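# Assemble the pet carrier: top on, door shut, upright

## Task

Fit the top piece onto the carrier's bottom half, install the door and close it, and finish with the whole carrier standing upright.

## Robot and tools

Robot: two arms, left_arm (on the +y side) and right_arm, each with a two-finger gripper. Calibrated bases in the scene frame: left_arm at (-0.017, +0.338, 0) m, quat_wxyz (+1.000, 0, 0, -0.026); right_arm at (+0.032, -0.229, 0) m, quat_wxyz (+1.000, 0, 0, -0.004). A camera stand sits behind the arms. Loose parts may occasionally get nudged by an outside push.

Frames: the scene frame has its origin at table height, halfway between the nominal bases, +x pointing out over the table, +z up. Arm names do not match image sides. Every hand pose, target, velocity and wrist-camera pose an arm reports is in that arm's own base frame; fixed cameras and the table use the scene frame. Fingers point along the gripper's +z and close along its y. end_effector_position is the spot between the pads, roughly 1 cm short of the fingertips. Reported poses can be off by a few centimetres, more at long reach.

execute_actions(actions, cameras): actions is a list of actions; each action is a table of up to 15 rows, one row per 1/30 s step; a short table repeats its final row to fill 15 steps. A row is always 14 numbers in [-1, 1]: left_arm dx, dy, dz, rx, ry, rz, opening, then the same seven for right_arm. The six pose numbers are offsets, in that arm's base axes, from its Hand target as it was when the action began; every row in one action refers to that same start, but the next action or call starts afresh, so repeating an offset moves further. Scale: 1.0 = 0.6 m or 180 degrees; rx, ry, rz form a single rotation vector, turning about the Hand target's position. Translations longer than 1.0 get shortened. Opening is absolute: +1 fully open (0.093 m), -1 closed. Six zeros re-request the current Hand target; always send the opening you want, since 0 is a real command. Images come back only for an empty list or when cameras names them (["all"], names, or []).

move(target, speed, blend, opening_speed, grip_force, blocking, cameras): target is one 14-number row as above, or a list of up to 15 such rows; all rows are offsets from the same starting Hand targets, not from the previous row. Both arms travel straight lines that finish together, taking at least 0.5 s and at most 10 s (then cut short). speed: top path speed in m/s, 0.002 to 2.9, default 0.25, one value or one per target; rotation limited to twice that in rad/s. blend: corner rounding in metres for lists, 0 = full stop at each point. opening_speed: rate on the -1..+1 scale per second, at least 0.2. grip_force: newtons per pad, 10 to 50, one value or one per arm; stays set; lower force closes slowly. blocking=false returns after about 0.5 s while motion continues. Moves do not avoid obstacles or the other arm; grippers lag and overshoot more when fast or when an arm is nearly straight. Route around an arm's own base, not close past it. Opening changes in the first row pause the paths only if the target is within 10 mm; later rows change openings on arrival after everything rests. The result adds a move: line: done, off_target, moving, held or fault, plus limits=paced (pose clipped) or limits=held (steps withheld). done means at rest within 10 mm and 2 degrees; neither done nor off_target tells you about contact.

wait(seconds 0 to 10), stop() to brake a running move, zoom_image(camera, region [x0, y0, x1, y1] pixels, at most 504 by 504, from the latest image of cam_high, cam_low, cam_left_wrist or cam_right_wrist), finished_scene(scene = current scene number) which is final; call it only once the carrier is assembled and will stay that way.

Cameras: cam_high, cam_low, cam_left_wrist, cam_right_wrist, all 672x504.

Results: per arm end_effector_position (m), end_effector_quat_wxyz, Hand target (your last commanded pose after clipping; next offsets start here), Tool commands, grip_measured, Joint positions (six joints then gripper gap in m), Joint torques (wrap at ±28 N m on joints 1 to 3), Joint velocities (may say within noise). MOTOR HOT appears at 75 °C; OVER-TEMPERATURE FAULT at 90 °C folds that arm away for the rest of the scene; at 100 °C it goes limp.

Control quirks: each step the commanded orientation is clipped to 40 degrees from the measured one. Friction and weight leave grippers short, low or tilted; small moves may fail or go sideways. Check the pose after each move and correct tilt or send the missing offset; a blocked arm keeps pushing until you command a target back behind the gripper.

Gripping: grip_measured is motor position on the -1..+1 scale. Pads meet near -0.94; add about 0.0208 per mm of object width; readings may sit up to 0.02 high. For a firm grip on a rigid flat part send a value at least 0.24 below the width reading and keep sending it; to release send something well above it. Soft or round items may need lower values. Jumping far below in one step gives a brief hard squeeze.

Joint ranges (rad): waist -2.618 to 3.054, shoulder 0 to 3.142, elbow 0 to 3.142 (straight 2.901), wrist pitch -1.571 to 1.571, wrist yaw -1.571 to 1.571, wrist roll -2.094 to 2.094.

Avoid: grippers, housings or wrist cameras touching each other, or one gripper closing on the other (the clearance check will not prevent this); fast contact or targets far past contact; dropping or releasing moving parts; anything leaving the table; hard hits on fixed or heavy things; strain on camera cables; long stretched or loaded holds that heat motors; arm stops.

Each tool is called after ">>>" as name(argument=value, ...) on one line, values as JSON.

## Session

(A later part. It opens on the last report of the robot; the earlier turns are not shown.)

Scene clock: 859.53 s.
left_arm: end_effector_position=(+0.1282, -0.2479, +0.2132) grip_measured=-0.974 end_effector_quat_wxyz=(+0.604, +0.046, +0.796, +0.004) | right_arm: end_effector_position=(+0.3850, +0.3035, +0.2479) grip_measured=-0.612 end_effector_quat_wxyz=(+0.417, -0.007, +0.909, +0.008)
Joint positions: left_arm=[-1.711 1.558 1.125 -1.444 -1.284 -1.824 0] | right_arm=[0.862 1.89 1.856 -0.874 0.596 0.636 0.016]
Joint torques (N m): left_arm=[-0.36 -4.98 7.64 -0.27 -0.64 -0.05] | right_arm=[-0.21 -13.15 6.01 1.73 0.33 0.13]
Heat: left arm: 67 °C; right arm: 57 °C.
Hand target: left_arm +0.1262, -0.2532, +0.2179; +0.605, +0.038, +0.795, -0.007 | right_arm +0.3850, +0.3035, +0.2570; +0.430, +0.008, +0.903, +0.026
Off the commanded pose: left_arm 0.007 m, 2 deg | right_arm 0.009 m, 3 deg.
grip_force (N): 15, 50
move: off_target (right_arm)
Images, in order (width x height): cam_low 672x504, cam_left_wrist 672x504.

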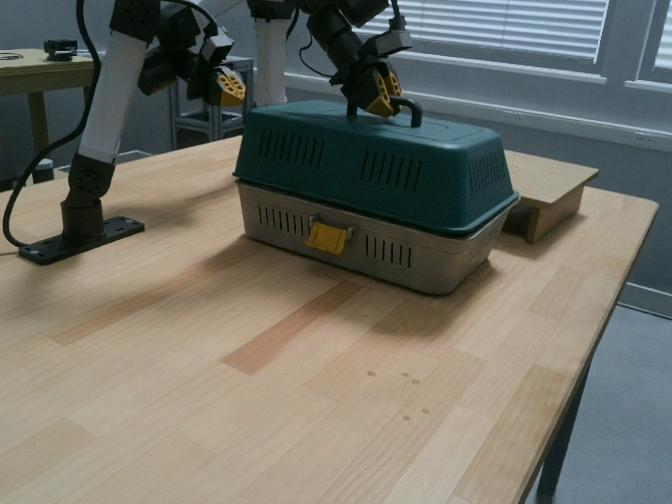

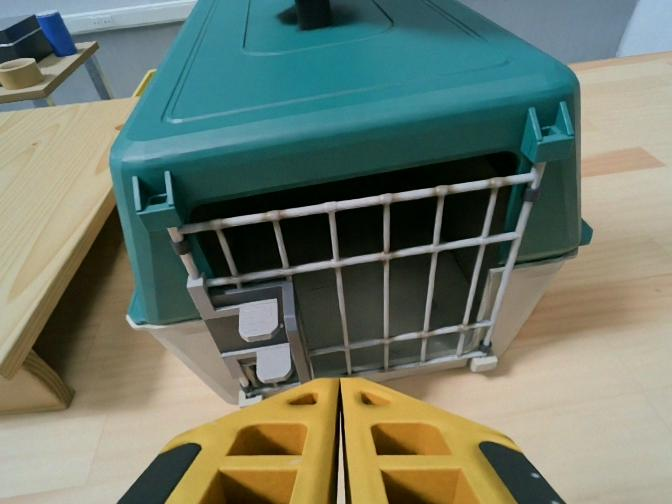

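>>> move(target=[[0.02,0.25,0.1,-0.015,-0.007,-0.2,-1,0,0,0,0.0,0,0.0,-1],[0.151,0.4,0.0,-0.033,-0.014,-0.478,-1,0,0,0,0.0,0,0.0,-1]], speed=0.15, blend=[0.03,0], cameras=["cam_left_wrist","cam_high"])

Scene clock: 876.27 s.
left_arm: end_effector_position=(+0.2149, -0.0150, +0.2119) grip_measured=-0.974 end_effector_quat_wxyz=(+0.481, +0.457, +0.714, -0.221) | right_arm: end_effector_position=(+0.3850, +0.3035, +0.2479) grip_measured=-0.612 end_effector_quat_wxyz=(+0.417, -0.007, +0.909, +0.008)
Joint positions: left_arm=[0.701 1.268 0.995 -1.559 1.099 2 0] | right_arm=[0.862 1.89 1.856 -0.874 0.596 0.636 0.016]
Joint torques (N m): left_arm=[-0.49 -2.37 8.16 -0.32 0.58 0.41] | right_arm=[-0.17 -13.18 6 1.72 0.33 0.12]
Heat: left arm: 66 °C; right arm: 56 °C.
Hand target: left_arm +0.2168, -0.0132, +0.2180; +0.454, +0.542, +0.542, -0.454 | right_arm +0.3850, +0.3035, +0.2570; +0.430, +0.008, +0.903, +0.026
Off the commanded pose: left_arm 0.007 m, 35 deg | right_arm 0.009 m, 3 deg.
joint sent to its limit (left arm) — joint 4 (wrist pitch), lower limit. The joint targets are off in orientation, not in position.
grip_force (N): 15, 50
move: off_target (left_arm, right_arm); limits=paced
Images, in order (width x height): cam_high 672x504, cam_left_wrist 672x504.

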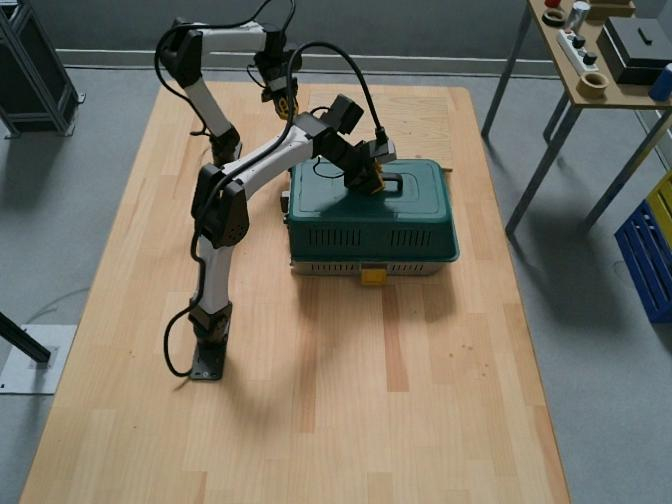

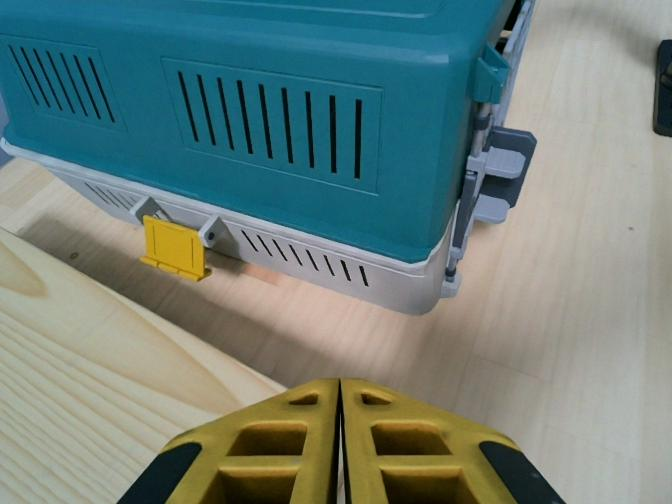

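>>> zoom_image(camera="cam_left_wrist", region=[440, 20, 560, 150])

>>> zoom_image(camera="cam_left_wrist", region=[380, 140, 560, 330])

Scaled by 3.877 from the camera's 672x504 image, which has a finer 960x720 frame.

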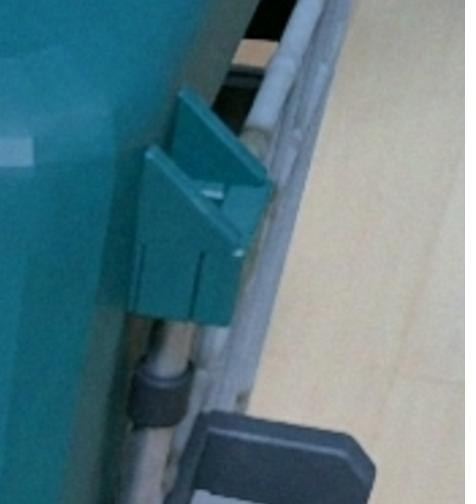

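Scaled by 2.653 from the camera's 672x504 image, which has a finer 960x720 frame.

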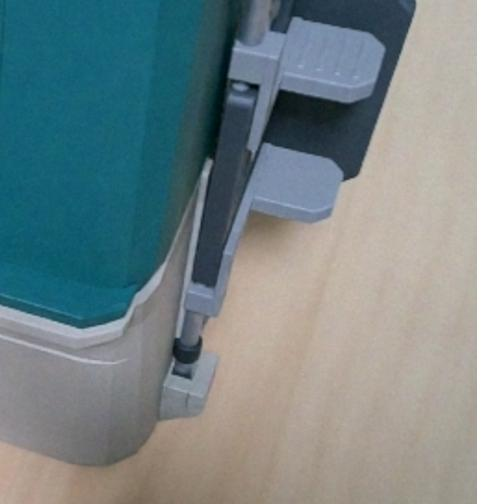

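>>> move(target=[0,0,0,0,0,0,-1,0.00,-0.005,0.022,0.015,0,0.0,-1], speed=0.03, cameras=["cam_left_wrist","cam_low"])

>>> zoom_image(camera="cam_left_wrist", region=[380, 20, 560, 330])

>>> zoom_image(camera="cam_low", region=[220, 120, 320, 220])

>>> zoom_image(camera="cam_low", region=[440, 150, 540, 250])

Scene clock: 888.03 s.
left_arm: end_effector_position=(+0.2147, -0.0149, +0.2116) grip_measured=-0.974 end_effector_quat_wxyz=(+0.480, +0.458, +0.714, -0.221) | right_arm: end_effector_position=(+0.3833, +0.3038, +0.2447) grip_measured=-0.612 end_effector_quat_wxyz=(+0.403, -0.006, +0.915, +0.023)
Joint positions: left_arm=[0.701 1.268 0.995 -1.559 1.097 2.001 0] | right_arm=[0.852 1.885 1.853 -0.882 0.552 0.647 0.016]
Joint torques (N m): left_arm=[-0.46 -2.45 8.02 -0.24 0.59 0.39] | right_arm=[-0.51 -15.02 7.69 1.72 0.43 0.14]
Heat: left arm: 66 °C; right arm: 56 °C.
Hand target: left_arm +0.2168, -0.0133, +0.2180; +0.454, +0.542, +0.542, -0.455 | right_arm +0.3850, +0.3006, +0.2703; +0.429, +0.018, +0.902, +0.048
Off the commanded pose: left_arm 0.007 m, 35 deg | right_arm 0.026 m, 5 deg.
joint sent to its limit (left arm) — joint 4 (wrist pitch), lower limit. The joint targets are off in orientation, not in position.
grip_force (N): 15, 50
move: off_target (left_arm, right_arm)
Images, in order (width x height): cam_low 672x504, cam_left_wrist 672x504.

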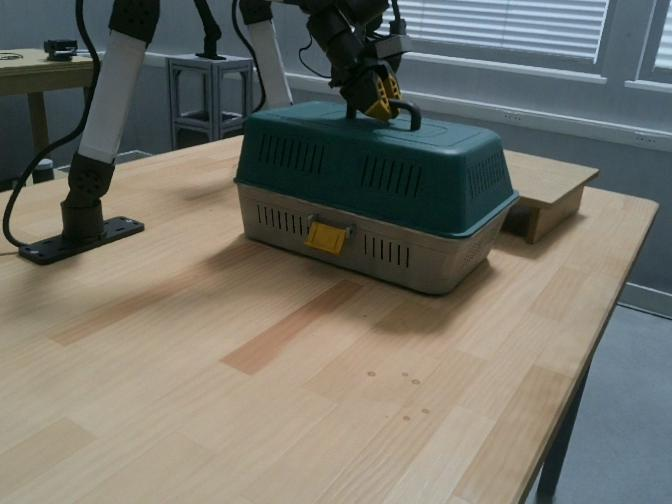

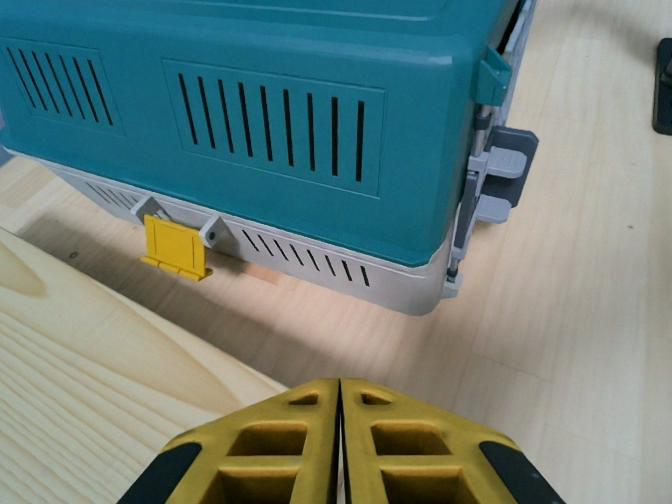

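Scaled by 1.626 from the camera's 672x504 image, which has a finer 960x720 frame.

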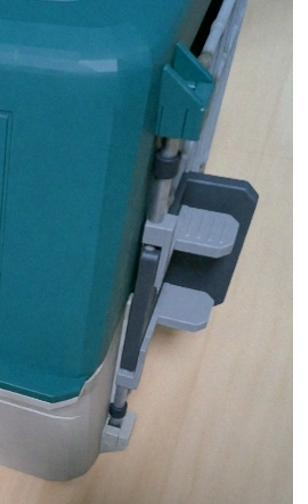

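Scaled by 5.040 from the camera's 672x504 image, which has a finer 960x720 frame.

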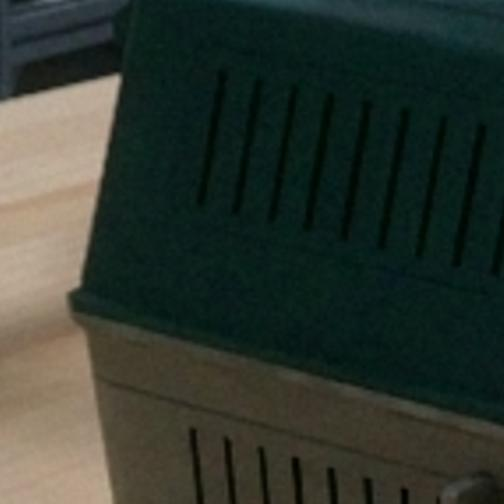

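Scaled by 5.040 from the camera's 672x504 image, which has a finer 960x720 frame.

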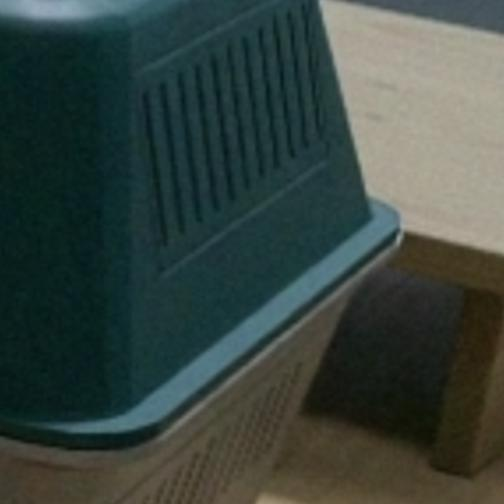

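>>> zoom_image(camera="cam_left_wrist", region=[440, 20, 560, 150])

>>> zoom_image(camera="cam_left_wrist", region=[0, 130, 460, 320])

Scaled by 3.877 from the camera's 672x504 image, which has a finer 960x720 frame.

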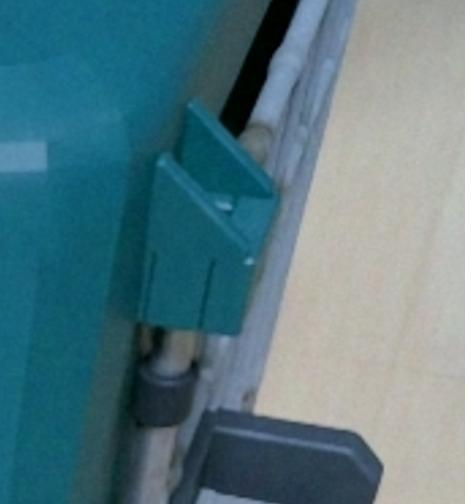

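Scaled by 1.096 from the camera's 672x504 image, which has a finer 960x720 frame.

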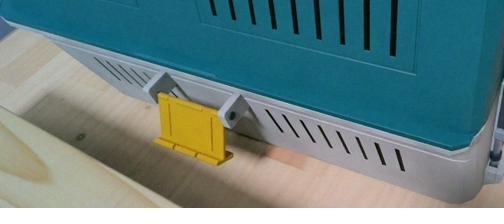

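>>> move(target=[0,0,0,0,0,0,-1,0.00,0.002,-0.02,-0.006,0.003,0.0,-1], speed=0.03, cameras=["cam_left_wrist","cam_low","cam_high"])

>>> zoom_image(camera="cam_low", region=[220, 90, 550, 310])

>>> zoom_image(camera="cam_low", region=[440, 150, 540, 250])

Scene clock: 893.80 s.
left_arm: end_effector_position=(+0.2147, -0.0149, +0.2116) grip_measured=-0.974 end_effector_quat_wxyz=(+0.480, +0.458, +0.714, -0.221) | right_arm: end_effector_position=(+0.3838, +0.3031, +0.2428) grip_measured=-0.612 end_effector_quat_wxyz=(+0.405, -0.004, +0.914, +0.021)
Joint positions: left_arm=[0.701 1.268 0.995 -1.559 1.097 2.001 0] | right_arm=[0.852 1.882 1.84 -0.87 0.558 0.648 0.016]
Joint torques (N m): left_arm=[-0.58 -2.5 7.94 -0.29 0.6 0.41] | right_arm=[-0.2 -13.78 6.49 1.75 0.44 0.12]
Heat: left arm: 66 °C; right arm: 56 °C.
Hand target: left_arm +0.2168, -0.0133, +0.2180; +0.454, +0.542, +0.542, -0.455 | right_arm +0.3850, +0.3018, +0.2583; +0.425, +0.014, +0.904, +0.039
Off the commanded pose: left_arm 0.007 m, 35 deg | right_arm 0.016 m, 4 deg.
joint sent to its limit (left arm) — joint 4 (wrist pitch), lower limit. The joint targets are off in orientation, not in position.
grip_force (N): 15, 50
move: off_target (left_arm, right_arm)
Images, in order (width x height): cam_high 672x504, cam_low 672x504, cam_left_wrist 672x504.

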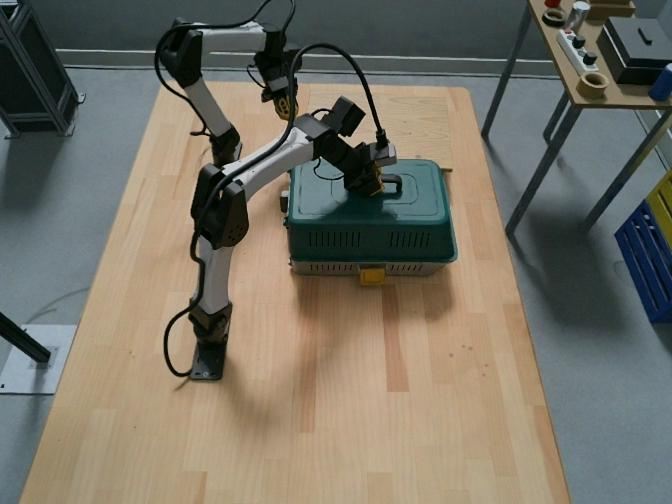

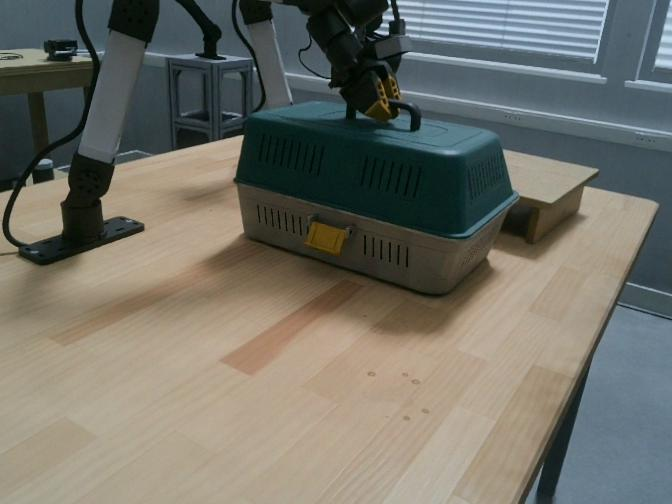

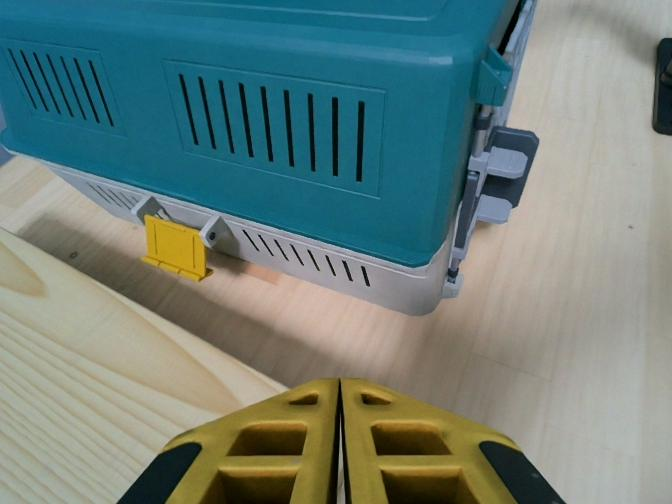

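Scaled by 1.527 from the camera's 672x504 image, which has a finer 960x720 frame.

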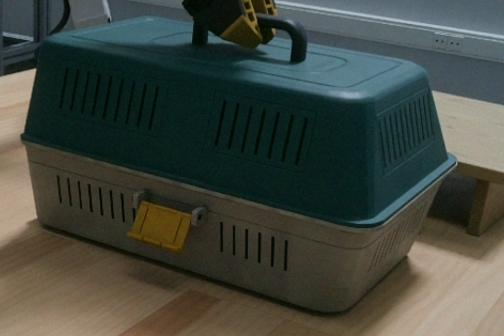

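Scaled by 5.040 from the camera's 672x504 image, which has a finer 960x720 frame.

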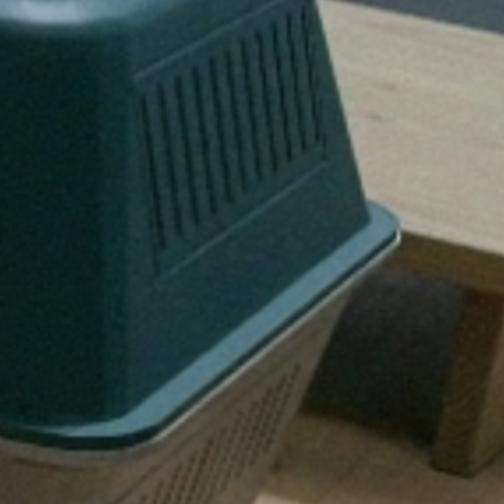

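>>> move(target=[0,0,0,0,0,0,-1,0.00,0.0,-0.016,0,0.0,0.0,-1], speed=0.03)

>>> move(target=[0,0,0,0,0,0,-1,0.00,0.0,0,0,0.0,0.0,0.1], opening_speed=0.5, cameras=["cam_left_wrist","cam_low","cam_right_wrist"])

>>> zoom_image(camera="cam_low", region=[220, 90, 550, 310])

Scene clock: 899.30 s.
left_arm: end_effector_position=(+0.2147, -0.0149, +0.2116) grip_measured=-0.974 end_effector_quat_wxyz=(+0.480, +0.458, +0.714, -0.221) | right_arm: end_effector_position=(+0.3850, +0.3021, +0.2423) grip_measured=-0.612 end_effector_quat_wxyz=(+0.415, +0.000, +0.909, +0.024)
Joint positions: left_arm=[0.701 1.268 0.995 -1.559 1.097 2.001 0] | right_arm=[0.852 1.865 1.799 -0.823 0.569 0.644 0.016]
Joint torques (N m): left_arm=[-0.53 -2.4 7.9 -0.27 0.59 0.38] | right_arm=[-0.2 -12.59 5.91 1.73 0.32 0.15]
Heat: left arm: 66 °C; right arm: 58 °C.
Hand target: left_arm +0.2168, -0.0133, +0.2180; +0.454, +0.542, +0.542, -0.455 | right_arm +0.3850, +0.3017, +0.2487; +0.425, +0.014, +0.904, +0.039
Off the commanded pose: left_arm 0.007 m, 35 deg | right_arm 0.006 m, 3 deg.
joint sent to its limit (left arm) — joint 4 (wrist pitch), lower limit. The joint targets are off in orientation, not in position.
grip_force (N): 15, 50
move: off_target (left_arm, right_arm)

Scene clock: 901.70 s.
left_arm: end_effector_position=(+0.2147, -0.0149, +0.2116) grip_measured=-0.974 end_effector_quat_wxyz=(+0.480, +0.458, +0.714, -0.221) | right_arm: end_effector_position=(+0.3854, +0.3021, +0.2401) grip_measured=+0.097 end_effector_quat_wxyz=(+0.416, +0.004, +0.909, +0.025)
Joint positions: left_arm=[0.701 1.268 0.995 -1.559 1.097 2.001 0] | right_arm=[0.852 1.865 1.789 -0.814 0.571 0.653 0.05]
Joint torques (N m): left_arm=[-0.61 -2.24 8.12 -0.26 0.6 0.4] | right_arm=[-0.21 -12.66 6.71 1.65 0.32 0.07]
Heat: left arm: 66 °C; right arm: 59 °C.
Hand target: left_arm +0.2168, -0.0133, +0.2180; +0.454, +0.542, +0.542, -0.455 | right_arm +0.3850, +0.3017, +0.2486; +0.425, +0.014, +0.904, +0.039
Off the commanded pose: left_arm 0.007 m, 35 deg | right_arm 0.009 m, 2 deg.
joint sent to its limit (left arm) — joint 4 (wrist pitch), lower limit. The joint targets are off in orientation, not in position.
grip_force (N): 15, 50
move: off_target (left_arm)
Images, in order (width x height): cam_low 672x504, cam_left_wrist 672x504, cam_right_wrist 672x504.

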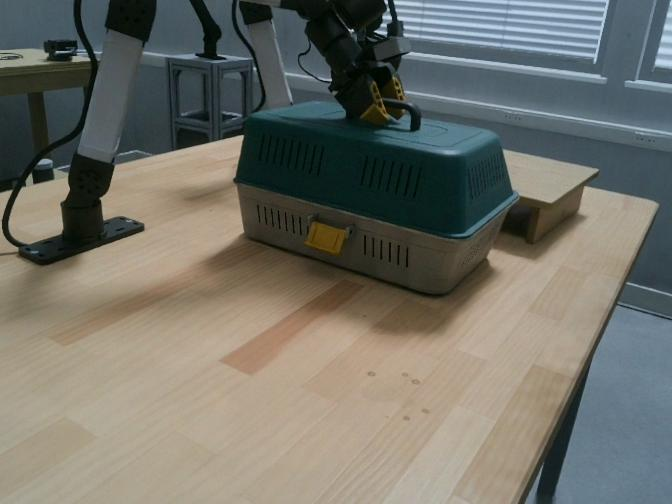

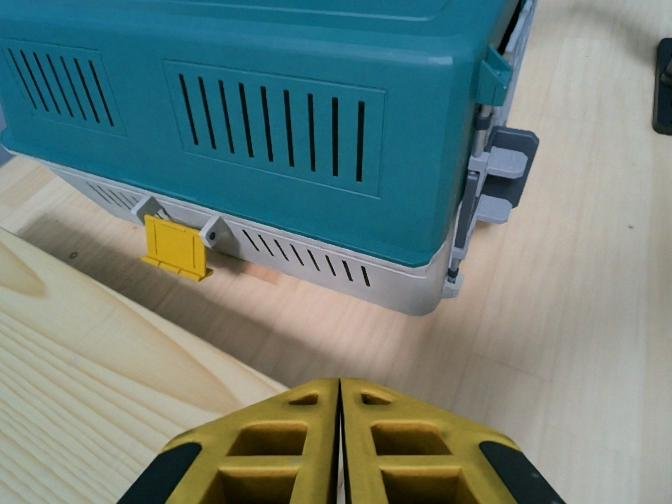

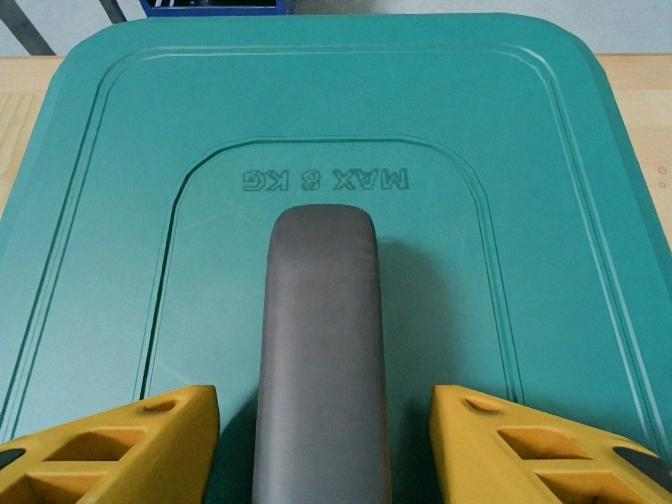

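Scaled by 1.527 from the camera's 672x504 image, which has a finer 960x720 frame.

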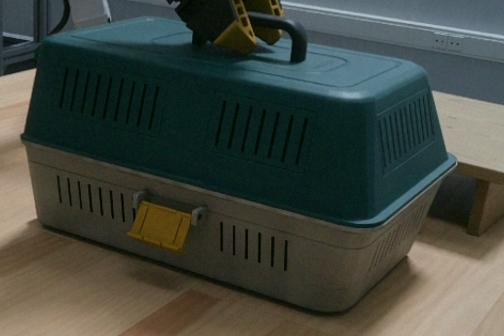

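>>> move(target=[[0,0,0,0,0,0,-1,-0.1,0.0,0.12,0,0.0,0.0,0.3],[0,0,0,0,0,0,-1,-0.15,-0.4,0.15,0,0.0,0.0,0.3]], speed=[0.1,0.25])

>>> move(target=[[-0.13,-0.15,0.1,0.018,0.007,0.278,-1,0,0,0,0,0,0,0.3],[-0.151,-0.4,0.0,0.033,0.014,0.478,-1,0,0,0,0,0.0,0.0,0.3]], speed=0.15, blend=[0.03,0], cameras=["all"])

>>> zoom_image(camera="cam_left_wrist", region=[90, 70, 360, 420])

>>> zoom_image(camera="cam_left_wrist", region=[440, 70, 640, 400])

>>> zoom_image(camera="cam_low", region=[220, 90, 550, 310])

Scene clock: 909.00 s.
left_arm: end_effector_position=(+0.2147, -0.0149, +0.2116) grip_measured=-0.974 end_effector_quat_wxyz=(+0.480, +0.458, +0.714, -0.221) | right_arm: end_effector_position=(+0.2924, +0.0609, +0.3391) grip_measured=+0.297 end_effector_quat_wxyz=(+0.422, +0.018, +0.906, +0.037)
Joint positions: left_arm=[0.701 1.268 0.995 -1.559 1.097 2.001 0] | right_arm=[0.309 1.132 1.495 -1.075 0.185 0.264 0.059]
Joint torques (N m): left_arm=[-0.53 -2.55 8.08 -0.27 0.55 0.39] | right_arm=[-0.72 -2.66 5.98 1.96 0 -0.17]
Heat: left arm: 66 °C; right arm: 58 °C.
Hand target: left_arm +0.2168, -0.0133, +0.2180; +0.454, +0.542, +0.542, -0.455 | right_arm +0.2951, +0.0617, +0.3386; +0.425, +0.014, +0.904, +0.039
Off the commanded pose: left_arm 0.007 m, 35 deg | right_arm 0.003 m, 1 deg.
joint sent to its limit (left arm) — joint 4 (wrist pitch), lower limit. The joint targets are off in orientation, not in position.
grip_force (N): 15, 50
move: off_target (left_arm)

Scene clock: 913.37 s.
left_arm: end_effector_position=(+0.0771, -0.1518, +0.2449) grip_measured=-0.974 end_effector_quat_wxyz=(+0.602, +0.255, +0.699, -0.292) | right_arm: end_effector_position=(+0.2923, +0.0611, +0.3391) grip_measured=+0.297 end_effector_quat_wxyz=(+0.421, +0.018, +0.906, +0.037)
Joint positions: left_arm=[0.675 -0.009 0.713 -1.565 1.429 0.736 0] | right_arm=[0.309 1.132 1.495 -1.075 0.184 0.264 0.059]
Joint torques (N m): left_arm=[-0.44 4.29 3.43 1.19 0.4 0.17] | right_arm=[-0.69 -2.69 5.97 1.96 0.01 -0.17]
Heat: left arm: 65 °C; right arm: 56 °C.
Hand target: left_arm +0.1263, -0.2532, +0.2179; +0.607, +0.052, +0.792, -0.026 | right_arm +0.2951, +0.0617, +0.3386; +0.425, +0.014, +0.904, +0.039
Off the commanded pose: left_arm 0.116 m, 43 deg; orientation clipped | right_arm 0.003 m, 1 deg.
shoulder posture changed (left arm): the wrist came as close to joint 1's axis as it can, and the arm is now in the other of its two shoulder postures.
joint sent to its limit (left arm) — joint 2 (shoulder), lower limit; joint 4 (wrist pitch), lower limit. The joint targets are off in position and orientation.
grip_force (N): 15, 50
move: off_target (left_arm); limits=paced

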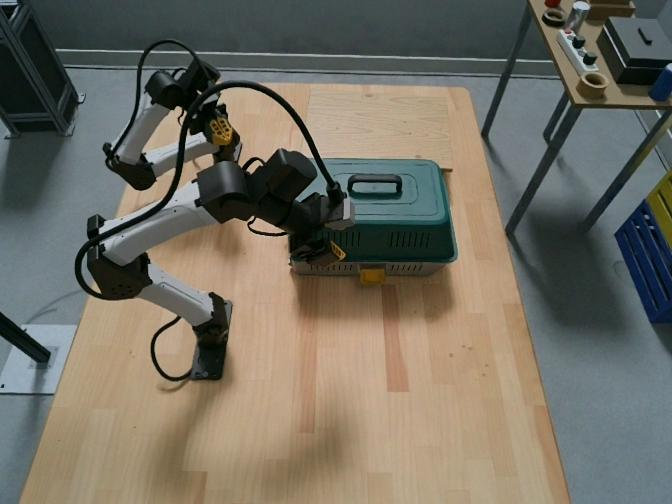

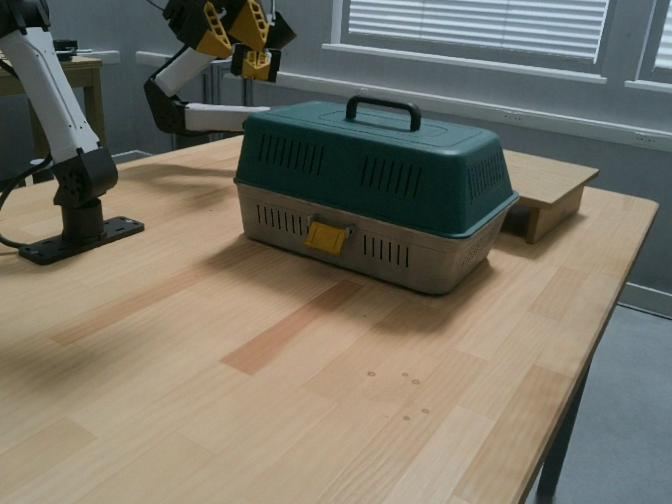

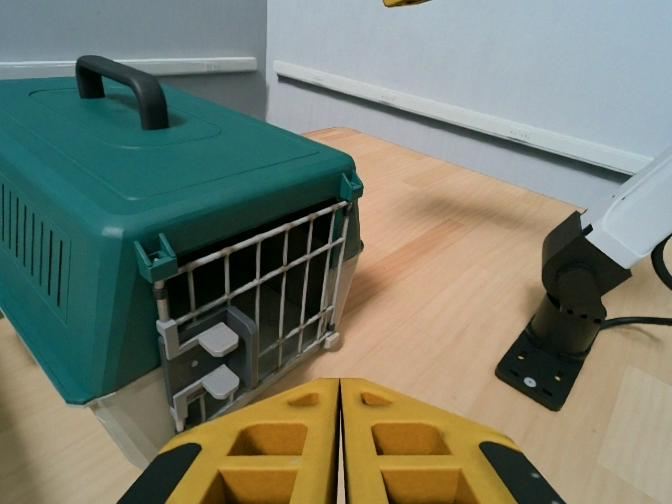

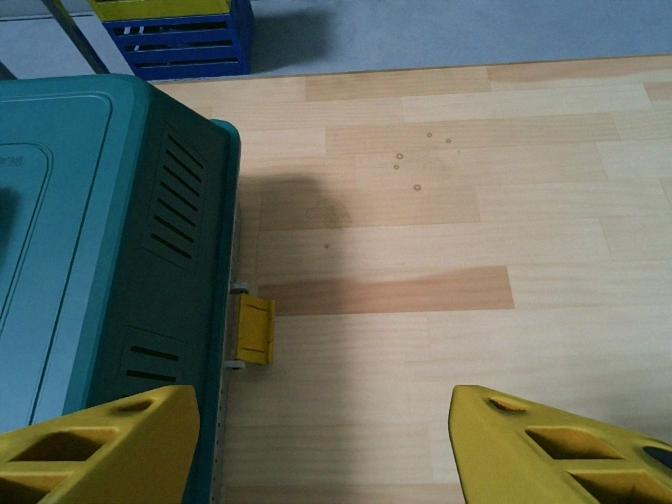

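Scaled by 1.440 from the camera's 672x504 image, which has a finer 960x720 frame.

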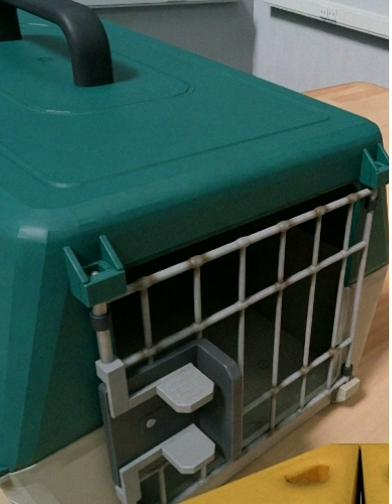

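Scaled by 1.527 from the camera's 672x504 image, which has a finer 960x720 frame.

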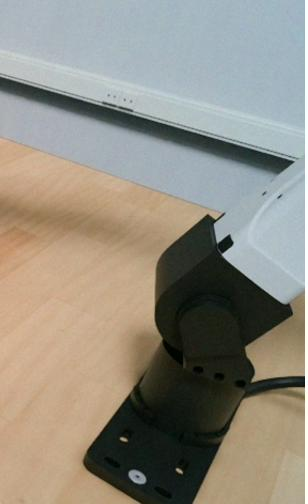

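Scaled by 1.527 from the camera's 672x504 image, which has a finer 960x720 frame.

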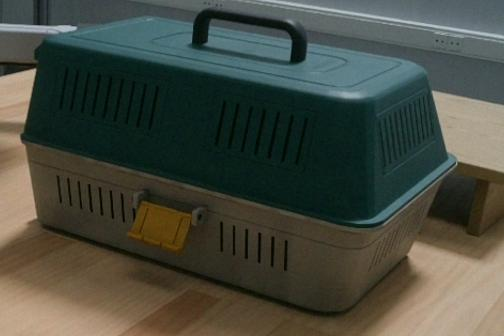

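>>> zoom_image(camera="cam_left_wrist", region=[125, 220, 215, 340])

>>> zoom_image(camera="cam_left_wrist", region=[310, 160, 380, 260])

>>> zoom_image(camera="cam_left_wrist", region=[60, 330, 380, 470])

Scaled by 4.200 from the camera's 672x504 image, which has a finer 960x720 frame.

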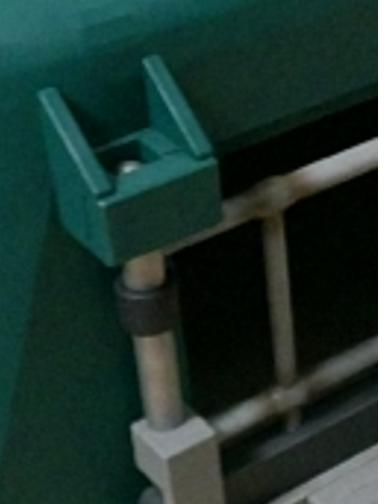

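Scaled by 5.040 from the camera's 672x504 image, which has a finer 960x720 frame.

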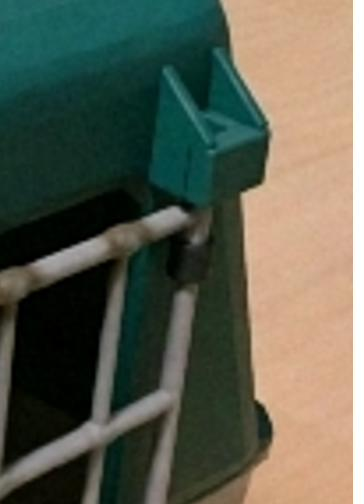

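Scaled by 1.575 from the camera's 672x504 image, which has a finer 960x720 frame.

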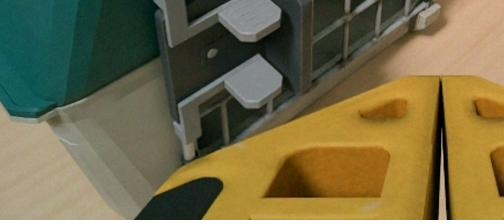

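>>> zoom_image(camera="cam_low", region=[420, 160, 540, 270])

>>> zoom_image(camera="cam_low", region=[220, 160, 420, 260])

Scaled by 4.200 from the camera's 672x504 image, which has a finer 960x720 frame.

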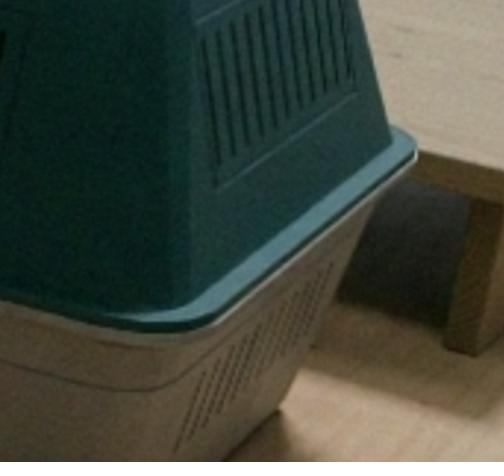

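Scaled by 2.520 from the camera's 672x504 image, which has a finer 960x720 frame.

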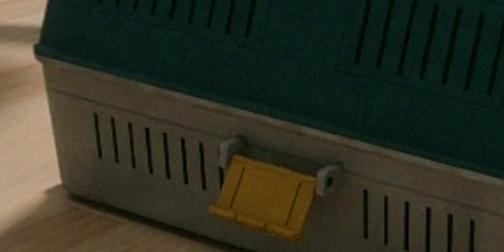

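>>> finished_scene(scene=1)

The scene is finished: the task was done.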